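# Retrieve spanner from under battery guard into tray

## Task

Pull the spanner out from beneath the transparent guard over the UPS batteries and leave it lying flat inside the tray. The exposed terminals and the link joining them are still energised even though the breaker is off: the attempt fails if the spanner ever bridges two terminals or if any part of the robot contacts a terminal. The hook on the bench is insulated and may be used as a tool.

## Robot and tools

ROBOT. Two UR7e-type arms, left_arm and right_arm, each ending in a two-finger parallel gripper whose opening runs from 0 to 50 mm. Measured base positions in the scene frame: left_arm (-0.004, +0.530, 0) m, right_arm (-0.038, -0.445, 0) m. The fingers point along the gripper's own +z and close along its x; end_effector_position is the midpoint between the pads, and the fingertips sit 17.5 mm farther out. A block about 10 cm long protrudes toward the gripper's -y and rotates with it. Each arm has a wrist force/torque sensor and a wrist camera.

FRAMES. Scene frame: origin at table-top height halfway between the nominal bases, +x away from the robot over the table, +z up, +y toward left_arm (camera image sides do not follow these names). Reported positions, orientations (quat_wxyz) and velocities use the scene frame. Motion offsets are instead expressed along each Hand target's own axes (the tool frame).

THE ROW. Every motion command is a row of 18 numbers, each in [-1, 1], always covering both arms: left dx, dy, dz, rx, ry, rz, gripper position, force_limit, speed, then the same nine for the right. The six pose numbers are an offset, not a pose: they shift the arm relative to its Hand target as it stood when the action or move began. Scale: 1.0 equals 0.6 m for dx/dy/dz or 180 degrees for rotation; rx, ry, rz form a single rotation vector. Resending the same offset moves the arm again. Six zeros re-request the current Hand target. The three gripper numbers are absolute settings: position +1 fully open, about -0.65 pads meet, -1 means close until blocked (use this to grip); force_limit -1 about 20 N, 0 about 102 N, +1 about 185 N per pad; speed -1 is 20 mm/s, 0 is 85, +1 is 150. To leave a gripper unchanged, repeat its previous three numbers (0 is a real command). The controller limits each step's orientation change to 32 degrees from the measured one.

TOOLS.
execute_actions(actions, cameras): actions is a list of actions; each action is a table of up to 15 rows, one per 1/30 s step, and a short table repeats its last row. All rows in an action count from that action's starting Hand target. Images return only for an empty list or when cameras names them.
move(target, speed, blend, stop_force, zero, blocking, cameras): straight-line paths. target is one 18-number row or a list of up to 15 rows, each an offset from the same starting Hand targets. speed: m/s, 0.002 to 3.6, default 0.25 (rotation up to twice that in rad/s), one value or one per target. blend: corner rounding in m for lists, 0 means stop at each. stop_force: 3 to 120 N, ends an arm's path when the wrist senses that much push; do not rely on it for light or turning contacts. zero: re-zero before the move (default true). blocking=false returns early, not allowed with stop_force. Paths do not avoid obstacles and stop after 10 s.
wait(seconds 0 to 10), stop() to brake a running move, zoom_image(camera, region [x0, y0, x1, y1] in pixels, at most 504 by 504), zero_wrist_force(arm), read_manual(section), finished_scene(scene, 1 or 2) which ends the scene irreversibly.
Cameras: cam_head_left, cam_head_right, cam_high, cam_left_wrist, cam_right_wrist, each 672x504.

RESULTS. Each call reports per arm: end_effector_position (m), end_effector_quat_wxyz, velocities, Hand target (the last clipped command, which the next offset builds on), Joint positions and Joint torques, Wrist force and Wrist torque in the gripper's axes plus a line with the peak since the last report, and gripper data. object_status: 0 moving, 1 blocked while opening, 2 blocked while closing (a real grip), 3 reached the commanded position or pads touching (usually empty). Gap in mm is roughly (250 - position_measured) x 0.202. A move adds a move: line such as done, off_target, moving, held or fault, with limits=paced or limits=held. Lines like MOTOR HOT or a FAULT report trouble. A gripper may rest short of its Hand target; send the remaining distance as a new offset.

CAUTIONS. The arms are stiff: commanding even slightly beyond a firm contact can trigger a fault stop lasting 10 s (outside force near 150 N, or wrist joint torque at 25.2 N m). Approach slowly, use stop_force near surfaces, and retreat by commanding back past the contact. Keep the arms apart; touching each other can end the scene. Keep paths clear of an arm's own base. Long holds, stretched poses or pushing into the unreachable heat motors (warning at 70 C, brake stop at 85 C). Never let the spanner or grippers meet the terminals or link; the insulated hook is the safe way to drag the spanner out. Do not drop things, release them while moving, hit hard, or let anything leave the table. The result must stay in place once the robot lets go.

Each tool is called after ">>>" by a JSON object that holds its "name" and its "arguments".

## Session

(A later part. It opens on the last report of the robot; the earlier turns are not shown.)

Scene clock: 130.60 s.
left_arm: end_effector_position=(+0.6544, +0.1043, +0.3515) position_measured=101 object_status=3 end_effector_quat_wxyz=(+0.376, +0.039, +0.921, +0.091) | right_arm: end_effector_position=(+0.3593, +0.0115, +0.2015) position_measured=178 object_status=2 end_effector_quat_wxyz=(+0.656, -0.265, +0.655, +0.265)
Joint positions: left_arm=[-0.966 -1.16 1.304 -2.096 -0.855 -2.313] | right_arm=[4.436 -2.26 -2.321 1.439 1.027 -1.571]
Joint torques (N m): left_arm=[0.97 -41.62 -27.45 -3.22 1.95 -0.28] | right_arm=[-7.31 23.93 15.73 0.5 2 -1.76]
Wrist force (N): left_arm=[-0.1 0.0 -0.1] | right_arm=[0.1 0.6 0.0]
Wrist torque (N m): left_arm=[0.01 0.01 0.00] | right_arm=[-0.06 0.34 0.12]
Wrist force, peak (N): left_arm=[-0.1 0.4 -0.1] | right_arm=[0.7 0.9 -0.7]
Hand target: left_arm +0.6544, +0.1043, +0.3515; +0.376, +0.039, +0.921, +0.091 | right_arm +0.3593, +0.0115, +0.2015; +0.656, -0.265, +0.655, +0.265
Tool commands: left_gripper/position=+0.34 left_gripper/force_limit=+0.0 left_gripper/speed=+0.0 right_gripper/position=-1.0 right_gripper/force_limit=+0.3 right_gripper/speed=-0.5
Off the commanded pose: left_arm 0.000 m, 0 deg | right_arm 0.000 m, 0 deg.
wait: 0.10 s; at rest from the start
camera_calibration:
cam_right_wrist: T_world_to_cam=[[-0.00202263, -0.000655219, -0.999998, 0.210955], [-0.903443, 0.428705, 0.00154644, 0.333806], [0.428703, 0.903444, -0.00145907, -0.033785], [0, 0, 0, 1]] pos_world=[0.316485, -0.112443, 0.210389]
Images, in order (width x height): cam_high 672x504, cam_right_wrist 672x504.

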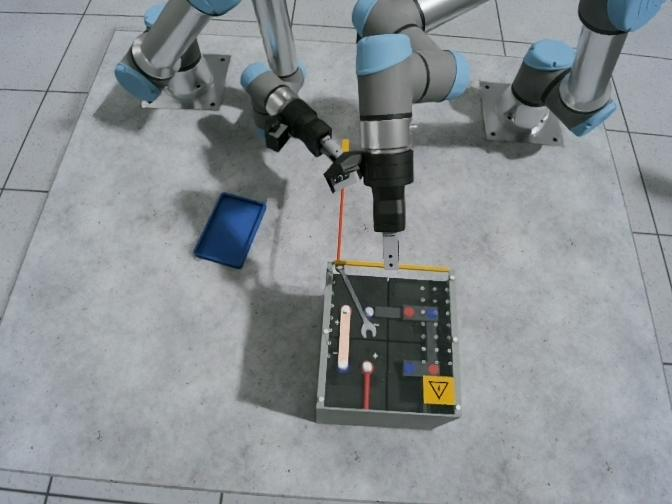

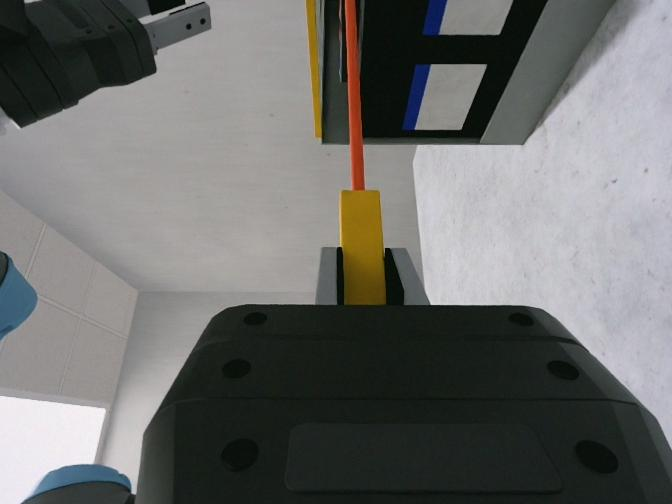

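>>> {"name": "move", "arguments": {"target": [0,0,0,0,0,0,0.34,0,0, 0,0.00935,-0.018079,0,0,0,-1,0.3,-0.5], "speed": 0.035, "stop_force": 5, "cameras": ["cam_high", "cam_left_wrist"]}}

>>> {"name": "zoom_image", "arguments": {"camera": "cam_high", "region": [320, 240, 360, 280]}}

>>> {"name": "zoom_image", "arguments": {"camera": "cam_high", "region": [320, 260, 420, 360]}}

>>> {"name": "zoom_image", "arguments": {"camera": "cam_left_wrist", "region": [400, 10, 540, 150]}}

Scene clock: 139.43 s.
left_arm: end_effector_position=(+0.6544, +0.1043, +0.3515) position_measured=101 object_status=3 end_effector_quat_wxyz=(+0.376, +0.039, +0.921, +0.091) | right_arm: end_effector_position=(+0.3476, +0.0080, +0.2015) position_measured=178 object_status=2 end_effector_quat_wxyz=(+0.656, -0.265, +0.655, +0.265)
Joint positions: left_arm=[-0.966 -1.16 1.304 -2.096 -0.855 -2.313] | right_arm=[4.469 -2.256 -2.349 1.463 0.994 -1.571]
Joint torques (N m): left_arm=[1.93 -42.37 -26.74 -3.33 1.93 -0.28] | right_arm=[-7.79 26.31 15.36 0 2.01 -1.81]
Wrist force (N): left_arm=[0.0 0.2 0.0] | right_arm=[0.5 0.8 -0.6]
Wrist torque (N m): left_arm=[0.04 0.01 0.00] | right_arm=[-0.01 0.30 0.12]
Wrist force, peak (N): left_arm=[-0.4 0.0 0.1] | right_arm=[0.1 0.9 -0.9]
Hand target: left_arm +0.6544, +0.1043, +0.3515; +0.376, +0.039, +0.921, +0.091 | right_arm +0.3476, +0.0080, +0.2015; +0.656, -0.265, +0.655, +0.265
Off the commanded pose: left_arm 0.000 m, 0 deg | right_arm 0.000 m, 0 deg.
move: done
camera_calibration:
cam_left_wrist: T_world_to_cam=[[-0.730545, 0.137169, -0.668946, 0.703519], [-0.229808, 0.873092, 0.429999, -0.0732261], [0.643034, 0.467863, -0.60631, -0.124265], [0, 0, 0, 1]] pos_world=[0.577031, 0.0255715, 0.42676]
Images, in order (width x height): cam_high 672x504, cam_left_wrist 672x504.

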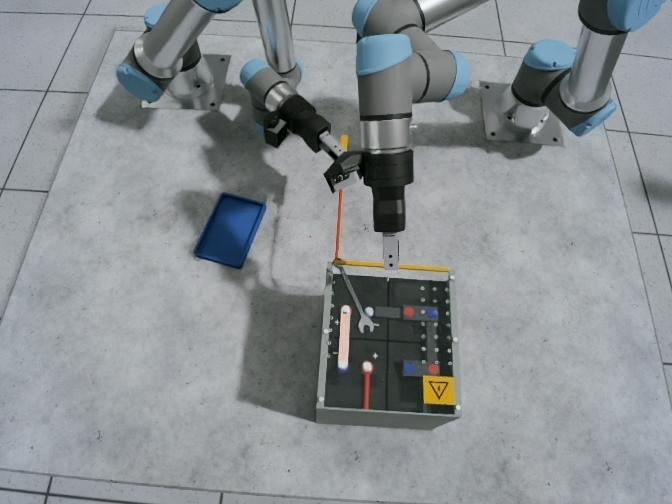

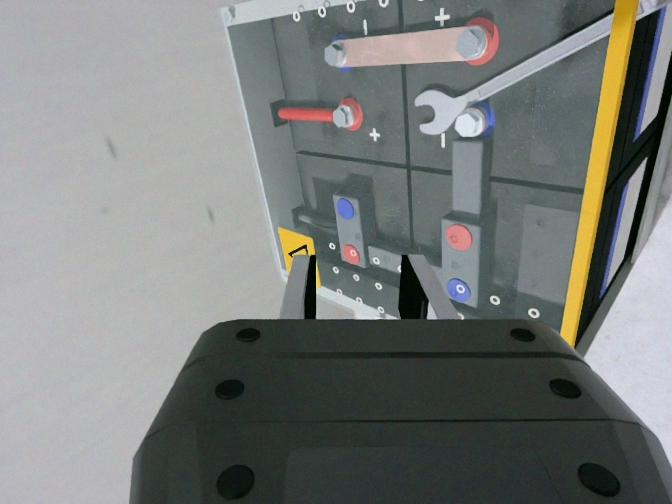

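Scaled by 12.600 from the camera's 672x504 image, which has a finer 960x720 frame.

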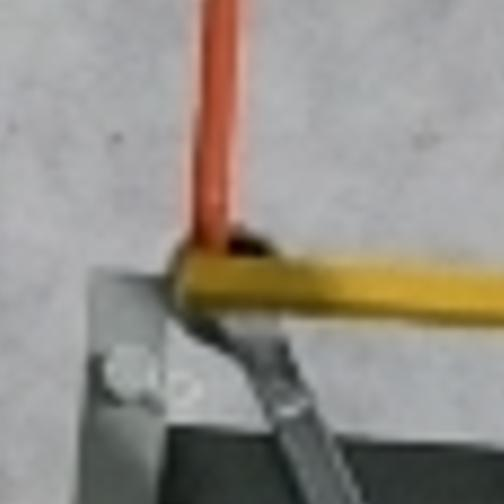

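Scaled by 5.040 from the camera's 672x504 image, which has a finer 960x720 frame.

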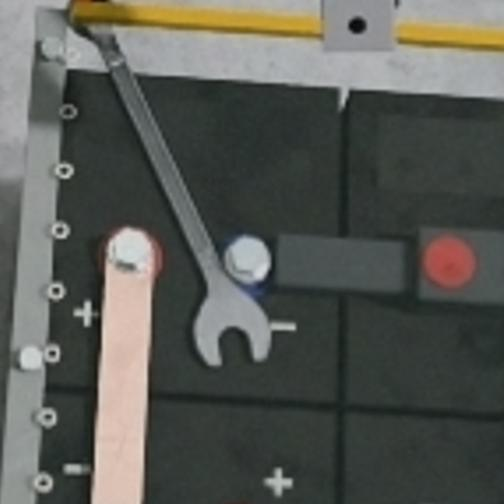

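Scaled by 3.600 from the camera's 672x504 image, which has a finer 960x720 frame.

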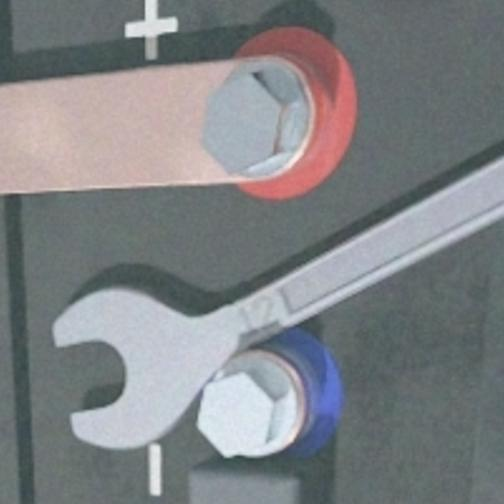

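>>> {"name": "move", "arguments": {"target": [0.10462,-0.15072,-0.02247,0.2218,0.1576,0.4042,0.34,0,0, 0,0,0,0,0,0,-1,0.3,-0.5], "speed": 0.4, "cameras": ["cam_high", "cam_left_wrist", "cam_head_left"]}}

Scene clock: 150.03 s.
left_arm: end_effector_position=(+0.5999, +0.0227, +0.3001) position_measured=101 object_status=3 end_effector_quat_wxyz=(+0.000, +0.656, +0.755, +0.000) | right_arm: end_effector_position=(+0.3476, +0.0080, +0.2015) position_measured=178 object_status=2 end_effector_quat_wxyz=(+0.656, -0.265, +0.655, +0.265)
Joint positions: left_arm=[-0.864 -0.799 0.562 -1.334 -1.571 -1.009] | right_arm=[4.469 -2.256 -2.349 1.463 0.994 -1.571]
Joint torques (N m): left_arm=[-4.07 -47.78 -32.37 -1.22 0.98 1.52] | right_arm=[-7.43 23.98 15.07 0.27 1.71 -1.75]
Wrist force (N): left_arm=[-2.3 -0.1 -0.7] | right_arm=[0.1 0.4 -0.5]
Wrist torque (N m): left_arm=[-0.21 -0.12 0.14] | right_arm=[-0.08 0.36 0.13]
Wrist force, peak (N): left_arm=[-2.8 -0.1 -0.4] | right_arm=[0.6 1.0 -0.7]
Hand target: left_arm +0.5999, +0.0226, +0.3000; +0.000, +0.656, +0.755, +0.000 | right_arm +0.3476, +0.0080, +0.2015; +0.656, -0.265, +0.655, +0.265
Off the commanded pose: left_arm 0.000 m, 0 deg | right_arm 0.000 m, 0 deg.
move: done
camera_calibration:
cam_left_wrist: T_world_to_cam=[[-0.140123, 0.98985, 0.0237364, 0.059156], [0.931799, 0.123722, 0.341237, -0.645567], [0.334837, 0.0699326, -0.939678, 0.211757], [0, 0, 0, 1]] pos_world=[0.538924, 0.00650676, 0.41787]
Images, in order (width x height): cam_head_left 672x504, cam_high 672x504, cam_left_wrist 672x504.

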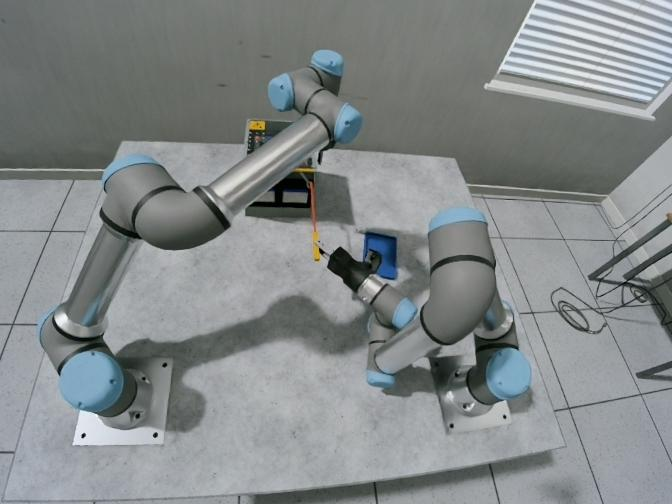

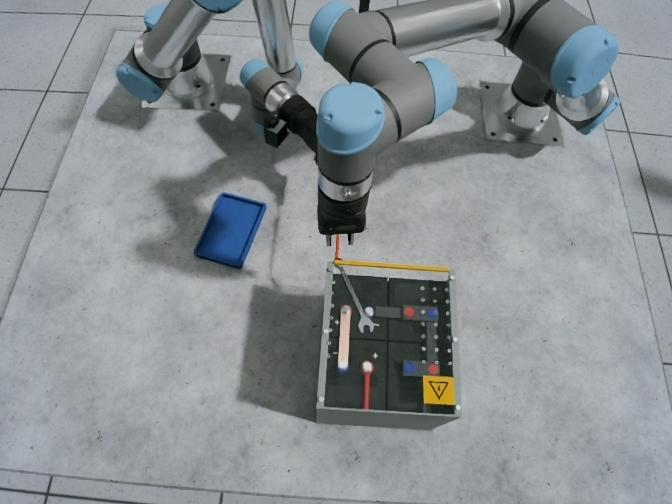

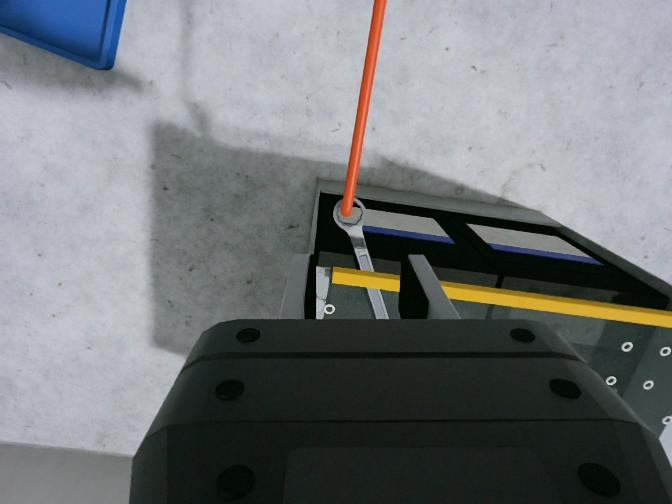

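>>> {"name": "zoom_image", "arguments": {"camera": "cam_left_wrist", "region": [290, 160, 430, 300]}}

>>> {"name": "zoom_image", "arguments": {"camera": "cam_high", "region": [310, 220, 370, 280]}}

Scaled by 3.600 from the camera's 672x504 image, which has a finer 960x720 frame.

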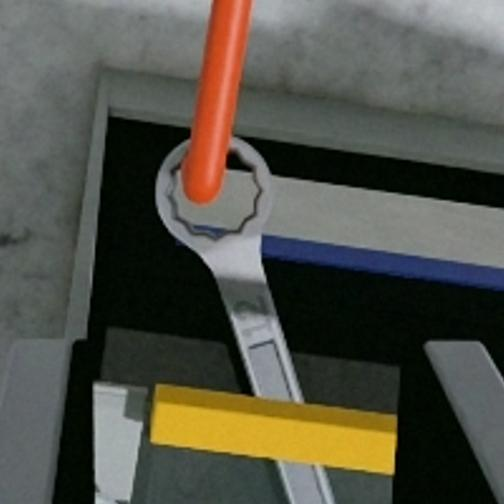

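Scaled by 8.400 from the camera's 672x504 image, which has a finer 960x720 frame.

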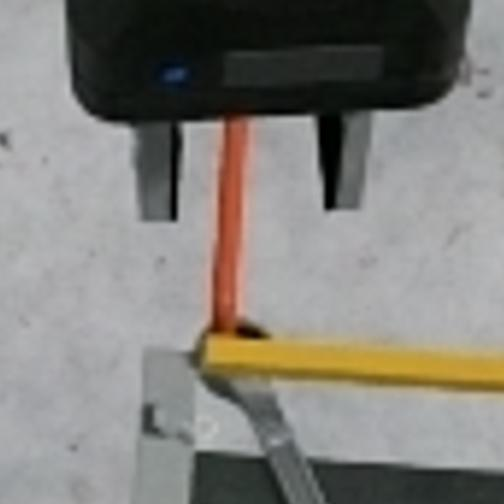

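>>> {"name": "zoom_image", "arguments": {"camera": "cam_head_left", "region": [235, 140, 345, 240]}}

>>> {"name": "zoom_image", "arguments": {"camera": "cam_left_wrist", "region": [320, 190, 380, 250]}}

>>> {"name": "zoom_image", "arguments": {"camera": "cam_high", "region": [330, 285, 390, 345]}}

Scaled by 4.582 from the camera's 672x504 image, which has a finer 960x720 frame.

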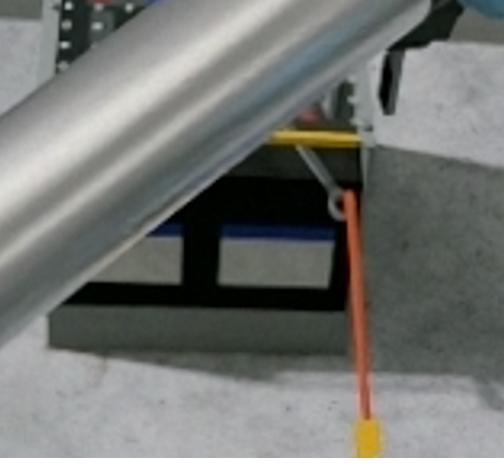

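Scaled by 8.400 from the camera's 672x504 image, which has a finer 960x720 frame.

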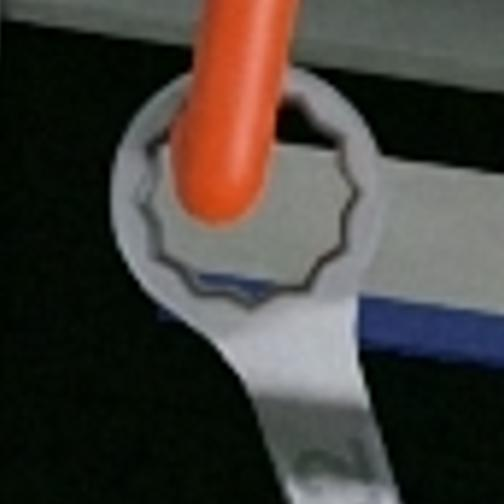

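Scaled by 8.400 from the camera's 672x504 image, which has a finer 960x720 frame.

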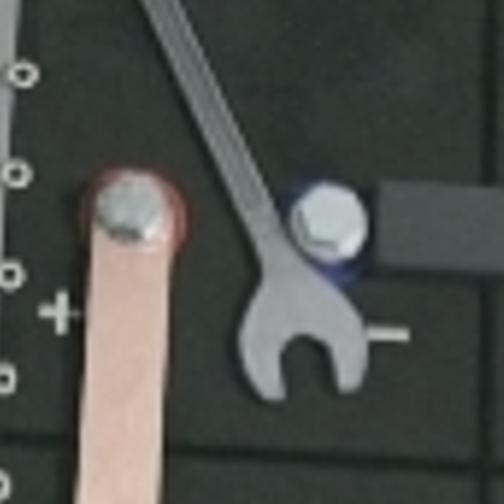

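>>> {"name": "move", "arguments": {"target": [-0.00153,-0.01183,0.1,0,0,0,0.34,0,0, 0,0,0,0,0,0,-1,0.3,-0.5], "speed": 0.2, "cameras": ["cam_high", "cam_left_wrist"]}}

>>> {"name": "zoom_image", "arguments": {"camera": "cam_left_wrist", "region": [260, 180, 460, 330]}}

>>> {"name": "zoom_image", "arguments": {"camera": "cam_high", "region": [310, 220, 370, 280]}}

Scene clock: 163.97 s.
left_arm: end_effector_position=(+0.5929, +0.0207, +0.2402) position_measured=101 object_status=3 end_effector_quat_wxyz=(+0.000, +0.656, +0.755, +0.000) | right_arm: end_effector_position=(+0.3476, +0.0080, +0.2015) position_measured=178 object_status=2 end_effector_quat_wxyz=(+0.656, -0.265, +0.655, +0.265)
Joint positions: left_arm=[-0.872 -0.846 0.798 -1.523 -1.571 -1.017] | right_arm=[4.469 -2.256 -2.349 1.463 0.994 -1.571]
Joint torques (N m): left_arm=[7.12 -46.94 -20.86 -3.34 1.35 1.58] | right_arm=[-7.04 24.64 15.19 0.58 1.59 -1.65]
Wrist force (N): left_arm=[-2.3 -0.2 -0.2] | right_arm=[0.8 1.0 -0.5]
Wrist torque (N m): left_arm=[-0.21 -0.14 0.13] | right_arm=[0.01 0.25 0.12]
Wrist force, peak (N): left_arm=[-2.2 0.2 -3.0] | right_arm=[0.4 1.3 -0.6]
Hand target: left_arm +0.5930, +0.0207, +0.2400; +0.000, +0.656, +0.755, +0.000 | right_arm +0.3476, +0.0080, +0.2015; +0.656, -0.265, +0.655, +0.265
Off the commanded pose: left_arm 0.000 m, 0 deg | right_arm 0.000 m, 0 deg.
move: done
camera_calibration:
cam_left_wrist: T_world_to_cam=[[-0.13989, 0.989883, 0.0237194, 0.0614565], [0.931833, 0.12351, 0.341222, -0.618403], [0.33484, 0.069836, -0.939683, 0.158048], [0, 0, 0, 1]] pos_world=[0.531925, 0.0045068, 0.35807]
Images, in order (width x height): cam_high 672x504, cam_left_wrist 672x504.

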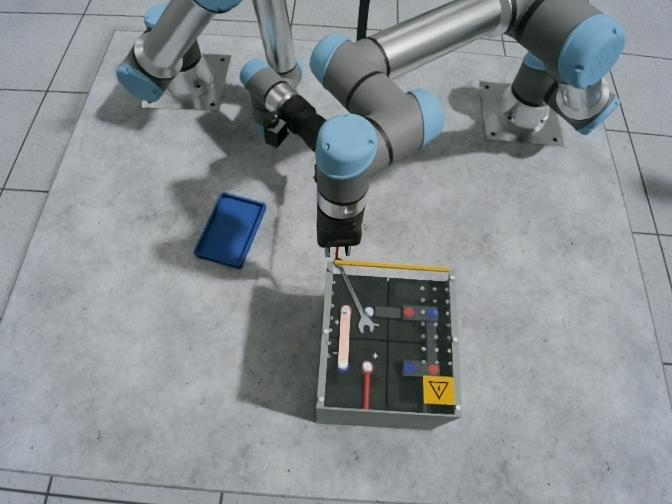

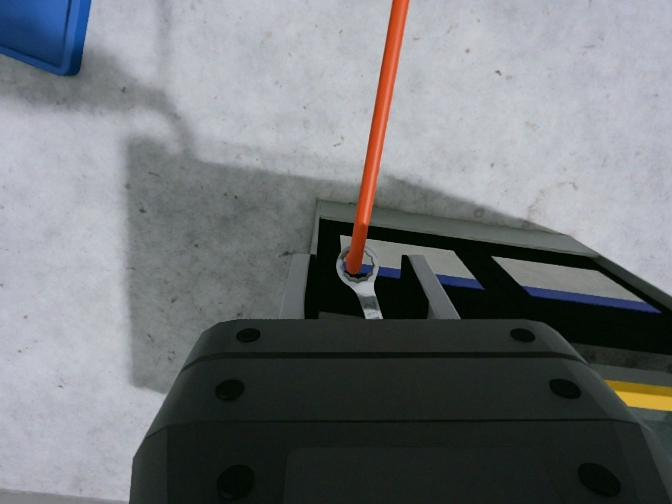

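Scaled by 2.520 from the camera's 672x504 image, which has a finer 960x720 frame.

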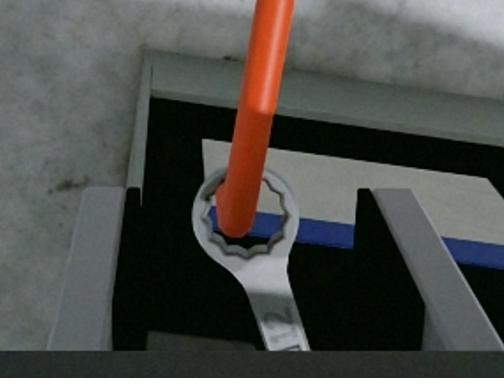

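Scaled by 8.400 from the camera's 672x504 image, which has a finer 960x720 frame.

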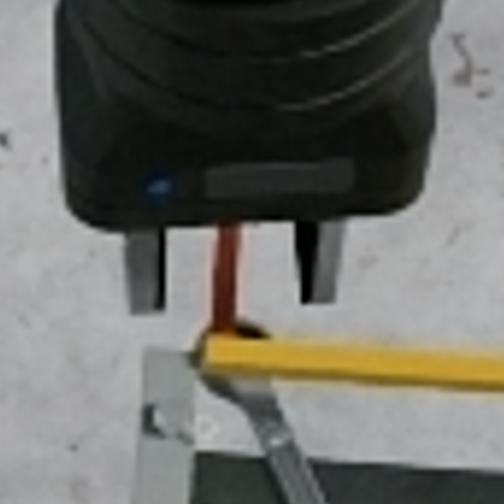

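>>> {"name": "move", "arguments": {"target": [0,0,0.06067,0,0,0,0.34,0,0, 0,0,0,0,0,0,-1,0.3,-0.5], "speed": 0.06, "stop_force": 5, "cameras": ["cam_high", "cam_left_wrist"]}}

>>> {"name": "zoom_image", "arguments": {"camera": "cam_left_wrist", "region": [260, 180, 460, 330]}}

>>> {"name": "zoom_image", "arguments": {"camera": "cam_high", "region": [310, 220, 370, 280]}}

Scene clock: 168.37 s.
left_arm: end_effector_position=(+0.5930, +0.0207, +0.2036) position_measured=101 object_status=3 end_effector_quat_wxyz=(+0.000, +0.656, +0.755, +0.000) | right_arm: end_effector_position=(+0.3476, +0.0080, +0.2015) position_measured=178 object_status=2 end_effector_quat_wxyz=(+0.656, -0.265, +0.655, +0.265)
Joint positions: left_arm=[-0.872 -0.846 0.891 -1.617 -1.571 -1.017] | right_arm=[4.469 -2.256 -2.349 1.463 0.994 -1.571]
Joint torques (N m): left_arm=[6.89 -56.6 -29.98 -3.66 0.49 1.24] | right_arm=[-6.64 24.34 15.4 0.97 1.33 -1.7]
Wrist force (N): left_arm=[-2.0 -0.3 -0.7] | right_arm=[0.7 0.8 -0.6]
Wrist torque (N m): left_arm=[-0.19 -0.15 0.12] | right_arm=[-0.01 0.25 0.13]
Wrist force, peak (N): left_arm=[-2.0 -0.1 -1.5] | right_arm=[0.3 1.0 -0.8]
Hand target: left_arm +0.5930, +0.0207, +0.2036; +0.000, +0.656, +0.755, +0.000 | right_arm +0.3476, +0.0080, +0.2015; +0.656, -0.265, +0.655, +0.265
Off the commanded pose: left_arm 0.000 m, 0 deg | right_arm 0.000 m, 0 deg.
move: done
camera_calibration:
cam_left_wrist: T_world_to_cam=[[-0.139837, 0.989887, 0.02386, 0.0621661], [0.931873, 0.123418, 0.341145, -0.606016], [0.33475, 0.0699391, -0.939708, 0.123671], [0, 0, 0, 1]] pos_world=[0.532025, 0.00460683, 0.32147]
Images, in order (width x height): cam_high 672x504, cam_left_wrist 672x504.

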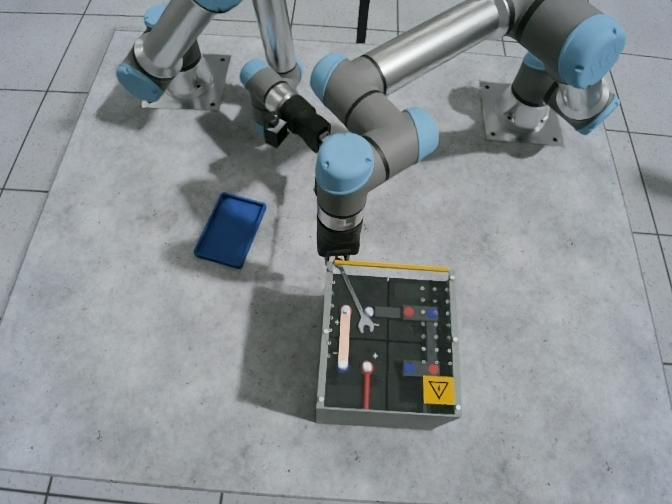

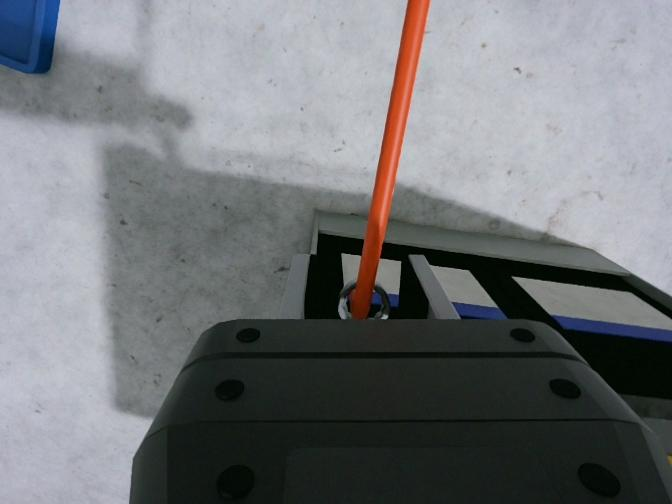

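Scaled by 2.520 from the camera's 672x504 image, which has a finer 960x720 frame.

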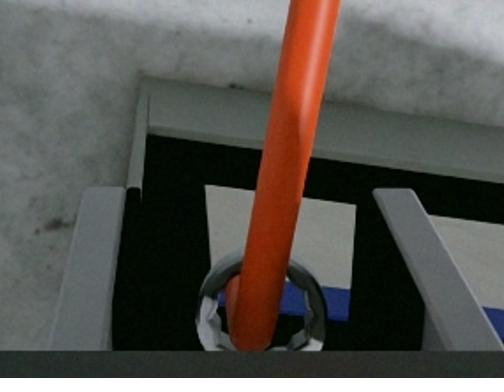

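Scaled by 8.400 from the camera's 672x504 image, which has a finer 960x720 frame.

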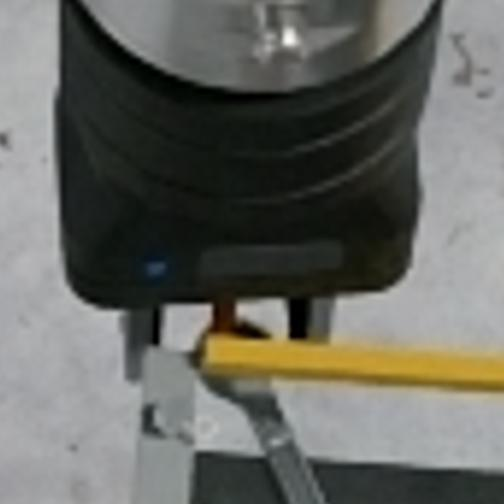

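>>> {"name": "move", "arguments": {"target": [0,0,0,0,0,0,-1,0,-0.6, 0,0,0,0,0,0,-1,0.3,-0.5], "cameras": ["cam_high", "cam_left_wrist"]}}

>>> {"name": "zoom_image", "arguments": {"camera": "cam_high", "region": [320, 260, 420, 360]}}

>>> {"name": "zoom_image", "arguments": {"camera": "cam_left_wrist", "region": [260, 180, 460, 330]}}

Scene clock: 169.63 s.
left_arm: end_effector_position=(+0.5930, +0.0207, +0.2036) position_measured=169 object_status=2 end_effector_quat_wxyz=(+0.000, +0.656, +0.755, +0.000) | right_arm: end_effector_position=(+0.3476, +0.0080, +0.2015) position_measured=178 object_status=2 end_effector_quat_wxyz=(+0.656, -0.265, +0.655, +0.265)
Joint positions: left_arm=[-0.872 -0.846 0.891 -1.617 -1.571 -1.017] | right_arm=[4.469 -2.256 -2.349 1.463 0.994 -1.571]
Joint torques (N m): left_arm=[4.39 -57.59 -28.07 -4.08 0.13 0.66] | right_arm=[-6.9 23.68 15.06 1.03 1.34 -1.59]
Wrist force (N): left_arm=[-2.0 -0.3 -0.8] | right_arm=[0.3 0.6 -0.5]
Wrist torque (N m): left_arm=[-0.20 -0.15 0.11] | right_arm=[-0.04 0.33 0.12]
Wrist force, peak (N): left_arm=[-2.4 -0.3 -0.7] | right_arm=[0.4 0.8 -1.0]
Hand target: left_arm +0.5930, +0.0207, +0.2036; +0.000, +0.656, +0.755, +0.000 | right_arm +0.3476, +0.0080, +0.2015; +0.656, -0.265, +0.655, +0.265
Off the commanded pose: left_arm 0.000 m, 0 deg | right_arm 0.000 m, 0 deg.
move: done
camera_calibration:
cam_left_wrist: T_world_to_cam=[[-0.139837, 0.989887, 0.02386, 0.0621661], [0.931873, 0.123418, 0.341145, -0.606016], [0.33475, 0.0699391, -0.939708, 0.123671], [0, 0, 0, 1]] pos_world=[0.532025, 0.00460683, 0.32147]
Images, in order (width x height): cam_high 672x504, cam_left_wrist 672x504.

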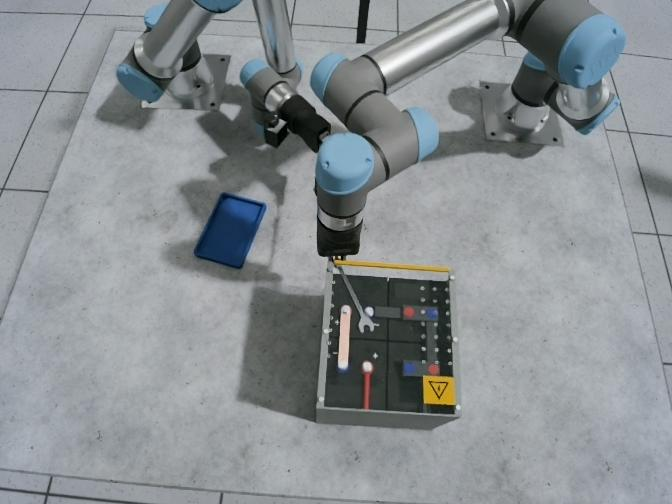

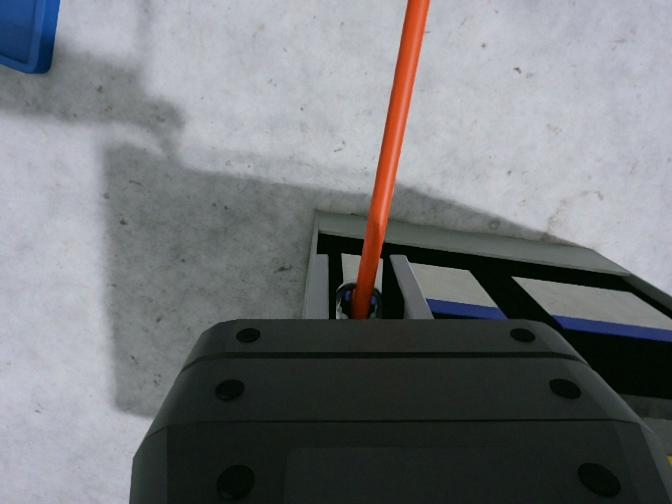

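Scaled by 5.040 from the camera's 672x504 image, which has a finer 960x720 frame.

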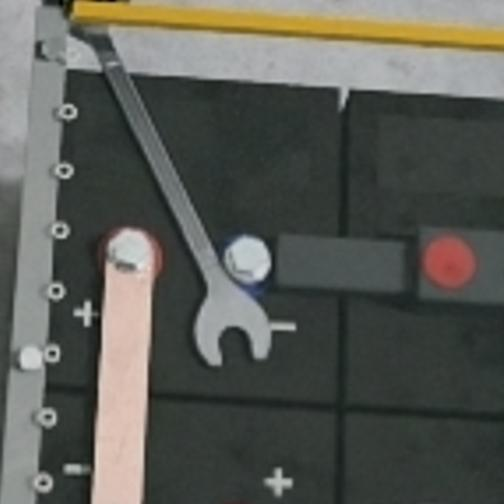

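Scaled by 2.520 from the camera's 672x504 image, which has a finer 960x720 frame.

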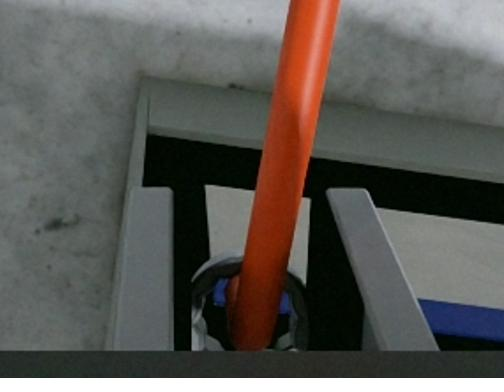

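>>> {"name": "move", "arguments": {"target": [[0,0,0,0,0,0,-1,0,-0.6, -0.024167,0,0,0,0,0,-1,0.3,-0.5],[0,0,0,0,0,0,-1,0,-0.6, -0.024167,0.115777,-0.119888,0,0,0,-1,0.3,-0.5]], "speed": [0.05, 0.2], "cameras": ["cam_high", "cam_left_wrist", "cam_right_wrist"]}}

>>> {"name": "zoom_image", "arguments": {"camera": "cam_high", "region": [320, 240, 420, 340]}}

Scene clock: 173.43 s.
left_arm: end_effector_position=(+0.5930, +0.0207, +0.2036) position_measured=169 object_status=2 end_effector_quat_wxyz=(+0.000, +0.656, +0.755, +0.000) | right_arm: end_effector_position=(+0.2476, +0.0080, +0.2160) position_measured=178 object_status=2 end_effector_quat_wxyz=(+0.656, -0.265, +0.655, +0.265)
Joint positions: left_arm=[-0.872 -0.846 0.891 -1.617 -1.571 -1.017] | right_arm=[4.821 -2.191 -2.492 1.542 0.642 -1.571]
Joint torques (N m): left_arm=[-4.61 -57.6 -24.51 -3.63 0.24 -1.47] | right_arm=[4.3 18.17 7.82 -0.07 -0.99 -2.12]
Wrist force (N): left_arm=[-2.1 -0.5 -0.7] | right_arm=[0.2 1.3 -0.2]
Wrist torque (N m): left_arm=[-0.22 -0.13 0.11] | right_arm=[0.06 0.33 0.11]
Wrist force, peak (N): left_arm=[-2.3 -0.5 -0.6] | right_arm=[0.5 3.3 -2.6]
Hand target: left_arm +0.5930, +0.0207, +0.2036; +0.000, +0.656, +0.755, +0.000 | right_arm +0.2476, +0.0080, +0.2159; +0.656, -0.265, +0.655, +0.265
Off the commanded pose: left_arm 0.000 m, 0 deg | right_arm 0.000 m, 0 deg.
move: done
camera_calibration:
cam_left_wrist: T_world_to_cam=[[-0.139837, 0.989887, 0.02386, 0.0621661], [0.931873, 0.123418, 0.341145, -0.606016], [0.33475, 0.0699391, -0.939708, 0.123671], [0, 0, 0, 1]] pos_world=[0.532025, 0.00460683, 0.32147]
cam_right_wrist: T_world_to_cam=[[-0.00198037, -0.000564445, -0.999998, 0.225229], [-0.903482, 0.428623, 0.00154729, 0.234411], [0.428621, 0.903483, -0.0013588, 0.0173734], [0, 0, 0, 1]] pos_world=[0.204785, -0.116043, 0.224889]
Images, in order (width x height): cam_high 672x504, cam_left_wrist 672x504, cam_right_wrist 672x504.

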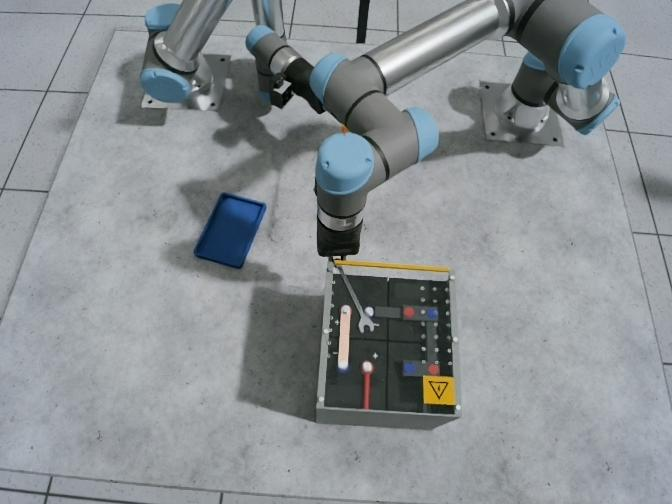

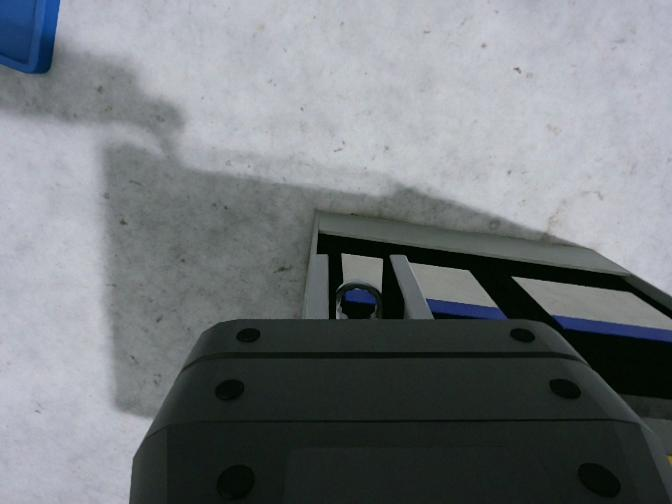

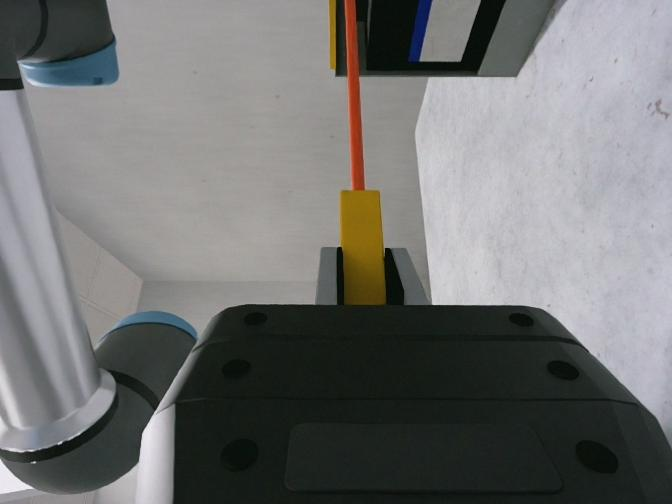

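Scaled by 5.040 from the camera's 672x504 image, which has a finer 960x720 frame.

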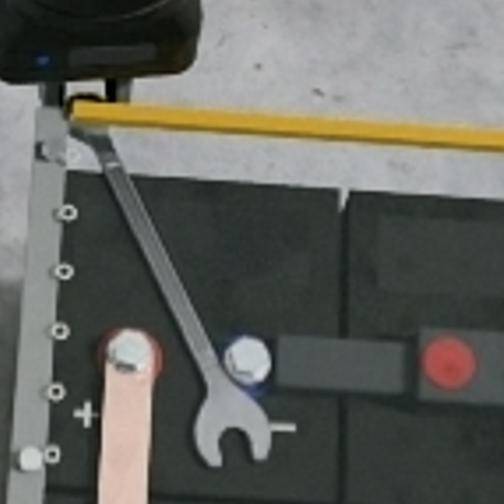

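>>> {"name": "move", "arguments": {"target": [[0,0,-0.002,0,0,0.01,-1,0,-0.6, 0.06,-0.03,0.0026,0,0.0887,-0.0918,-1,0.3,-0.5],[0,0,-0.033333,0,0,0.018333,-1,0,-0.6, 0.235,-0.115217,0.010143,0,0.34733,-0.35967,-1,0.3,-0.5]], "speed": 0.4, "blend": 0.02, "cameras": ["cam_high", "cam_left_wrist", "cam_right_wrist"]}}

>>> {"name": "zoom_image", "arguments": {"camera": "cam_high", "region": [320, 240, 420, 340]}}

>>> {"name": "zoom_image", "arguments": {"camera": "cam_high", "region": [270, 100, 370, 250]}}

Scene clock: 177.77 s.
left_arm: end_effector_position=(+0.5930, +0.0207, +0.2237) position_measured=169 object_status=2 end_effector_quat_wxyz=(+0.000, +0.677, +0.736, +0.000) | right_arm: end_effector_position=(+0.3000, -0.0375, +0.0750) position_measured=178 object_status=2 end_effector_quat_wxyz=(-0.277, +0.651, -0.651, +0.276)
Joint positions: left_arm=[-0.872 -0.847 0.843 -1.566 -1.571 -0.959] | right_arm=[4.649 -1.801 -2.323 -0.541 0.769 -1.636]
Joint torques (N m): left_arm=[-4.52 -48.15 -19.76 -4.51 1.21 -1.65] | right_arm=[6.3 33.86 10.92 1.05 -0.76 -1.1]
Wrist force (N): left_arm=[-2.0 -0.2 -0.1] | right_arm=[0.7 0.8 -0.9]
Wrist torque (N m): left_arm=[-0.15 -0.19 0.01] | right_arm=[-0.03 -0.08 0.30]
Wrist force, peak (N): left_arm=[-2.3 -0.5 -0.5] | right_arm=[0.5 1.9 -1.5]
Hand target: left_arm +0.5930, +0.0207, +0.2236; +0.000, +0.677, +0.736, +0.000 | right_arm +0.3000, -0.0375, +0.0749; -0.276, +0.651, -0.651, +0.276
Off the commanded pose: left_arm 0.000 m, 0 deg | right_arm 0.000 m, 0 deg.
move: done
camera_calibration:
cam_left_wrist: T_world_to_cam=[[-0.0825156, 0.996305, 0.0238239, 0.0276101], [0.937403, 0.0694773, 0.341246, -0.615049], [0.33833, 0.0504907, -0.939672, 0.140842], [0, 0, 0, 1]] pos_world=[0.531175, 0.00811259, 0.34157]
cam_right_wrist: T_world_to_cam=[[-0.00185286, -0.999998, 0.000291767, -0.0281918], [-0.903156, 0.00154816, -0.42931, 0.317732], [0.429309, -0.00105896, -0.903157, 0.0692342], [0, 0, 0, 1]] pos_world=[0.257186, -0.0286103, 0.198943]
Images, in order (width x height): cam_high 672x504, cam_left_wrist 672x504, cam_right_wrist 672x504.

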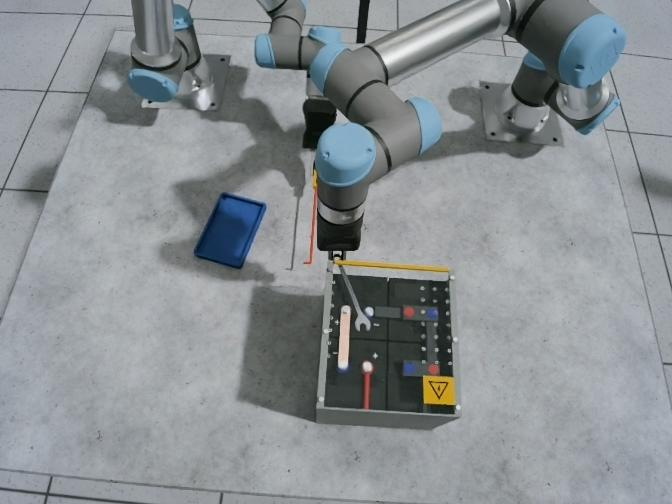

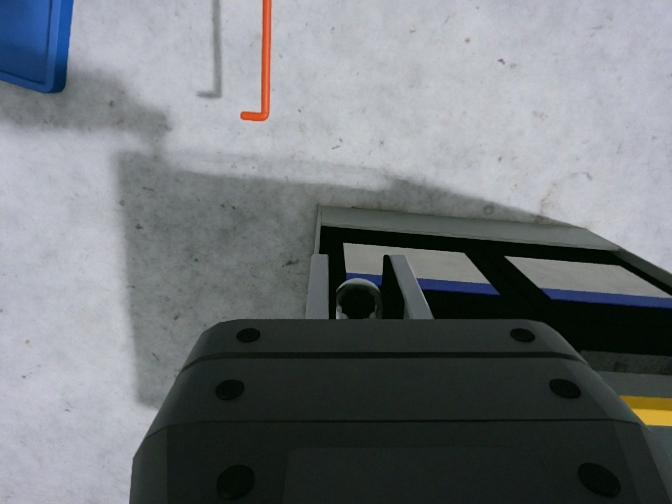

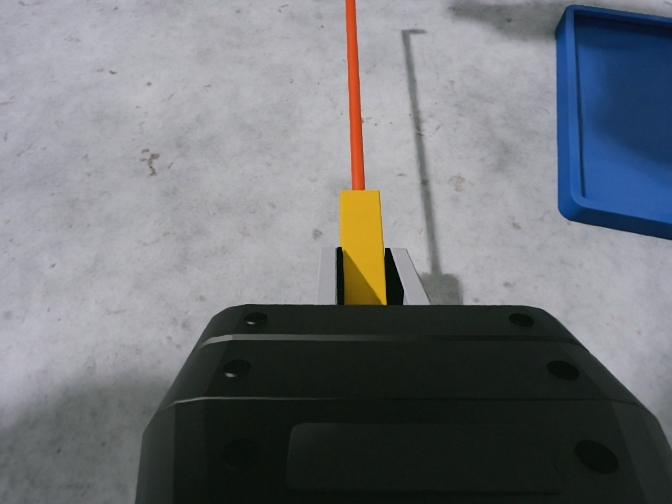

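Scaled by 5.040 from the camera's 672x504 image, which has a finer 960x720 frame.

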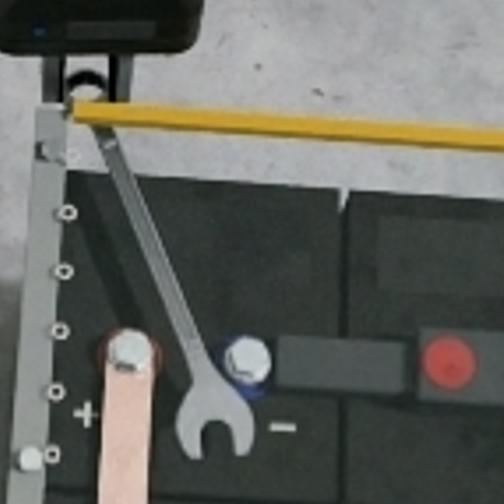

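Scaled by 3.360 from the camera's 672x504 image, which has a finer 960x720 frame.

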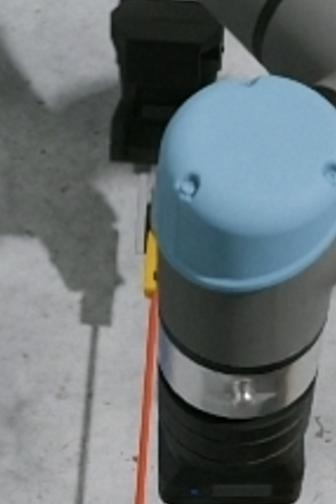

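>>> {"name": "move", "arguments": {"target": [0.02013,-0.24082,0,0,0,0,-1,0,-0.6, 0,0.0539,0.05214,0,0,0,-1,0.3,-0.5], "speed": 0.15, "cameras": ["cam_high", "cam_left_wrist", "cam_right_wrist"]}}

>>> {"name": "zoom_image", "arguments": {"camera": "cam_high", "region": [290, 170, 410, 290]}}

Scene clock: 181.07 s.
left_arm: end_effector_position=(+0.4480, +0.0208, +0.2236) position_measured=169 object_status=2 end_effector_quat_wxyz=(+0.000, +0.677, +0.736, +0.000) | right_arm: end_effector_position=(+0.3000, -0.0376, +0.0299) position_measured=178 object_status=2 end_effector_quat_wxyz=(-0.276, +0.651, -0.651, +0.276)
Joint positions: left_arm=[-1.037 -1.131 1.295 -1.736 -1.571 -1.124] | right_arm=[4.649 -1.929 -2.347 -0.389 0.769 -1.636]
Joint torques (N m): left_arm=[-2.05 -48.82 -21.5 -1.05 1.26 0.05] | right_arm=[-8 36.1 19.47 1.69 -1.4 -1.93]
Wrist force (N): left_arm=[-2.3 -0.5 -0.2] | right_arm=[0.9 1.2 -1.3]
Wrist torque (N m): left_arm=[-0.16 -0.09 0.07] | right_arm=[0.00 -0.11 0.31]
Wrist force, peak (N): left_arm=[-2.4 -3.1 -0.3] | right_arm=[1.2 1.6 -1.2]
Hand target: left_arm +0.4480, +0.0208, +0.2236; +0.000, +0.677, +0.736, +0.000 | right_arm +0.3000, -0.0375, +0.0299; -0.276, +0.651, -0.651, +0.276
Off the commanded pose: left_arm 0.000 m, 0 deg | right_arm 0.000 m, 0 deg.
move: done
camera_calibration:
cam_left_wrist: T_world_to_cam=[[-0.0826106, 0.996298, 0.0237964, 0.0156939], [0.937426, 0.0695806, 0.34116, -0.479071], [0.338241, 0.0504908, -0.939704, 0.189851], [0, 0, 0, 1]] pos_world=[0.386175, 0.00811258, 0.34147]
cam_right_wrist: T_world_to_cam=[[-0.00166113, -0.999998, 0.000824338, -0.0283106], [-0.903212, 0.00114655, -0.429193, 0.298355], [0.429192, -0.0014575, -0.903212, 0.0285293], [0, 0, 0, 1]] pos_world=[0.257186, -0.0286111, 0.153843]
Images, in order (width x height): cam_high 672x504, cam_left_wrist 672x504, cam_right_wrist 672x504.

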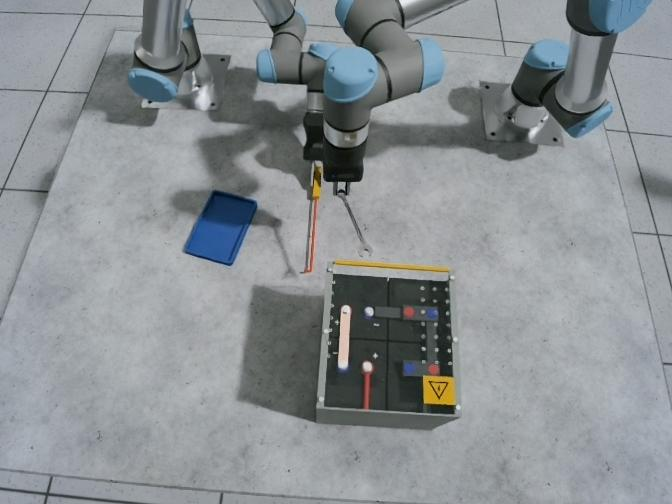

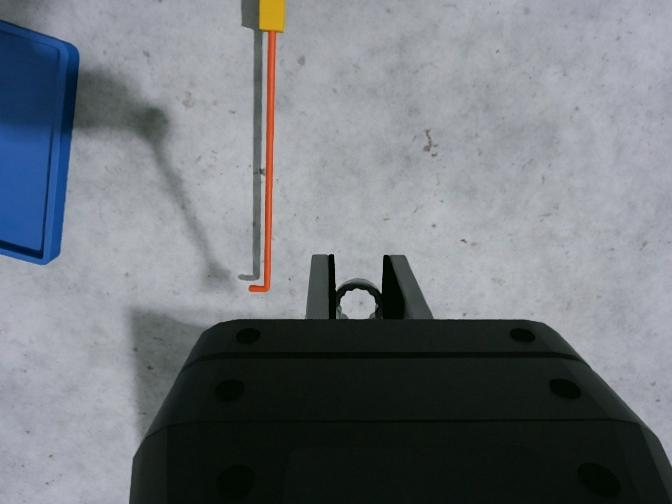

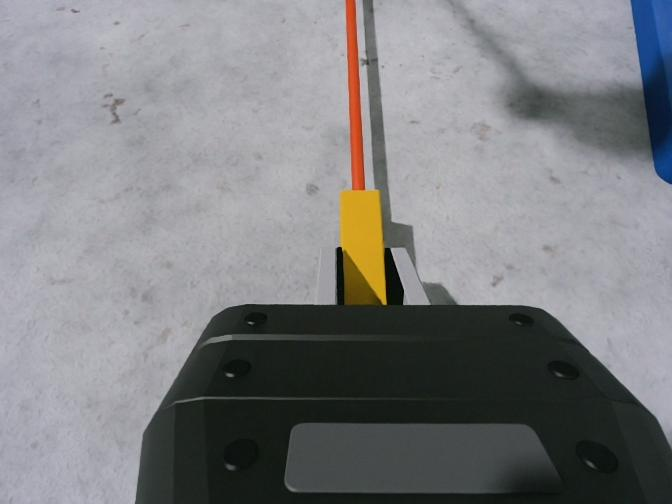

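Scaled by 4.200 from the camera's 672x504 image, which has a finer 960x720 frame.

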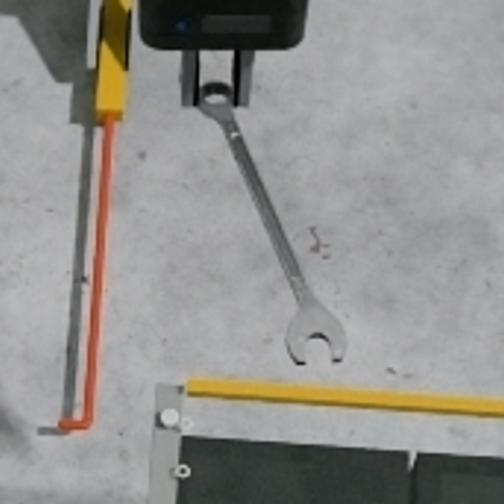

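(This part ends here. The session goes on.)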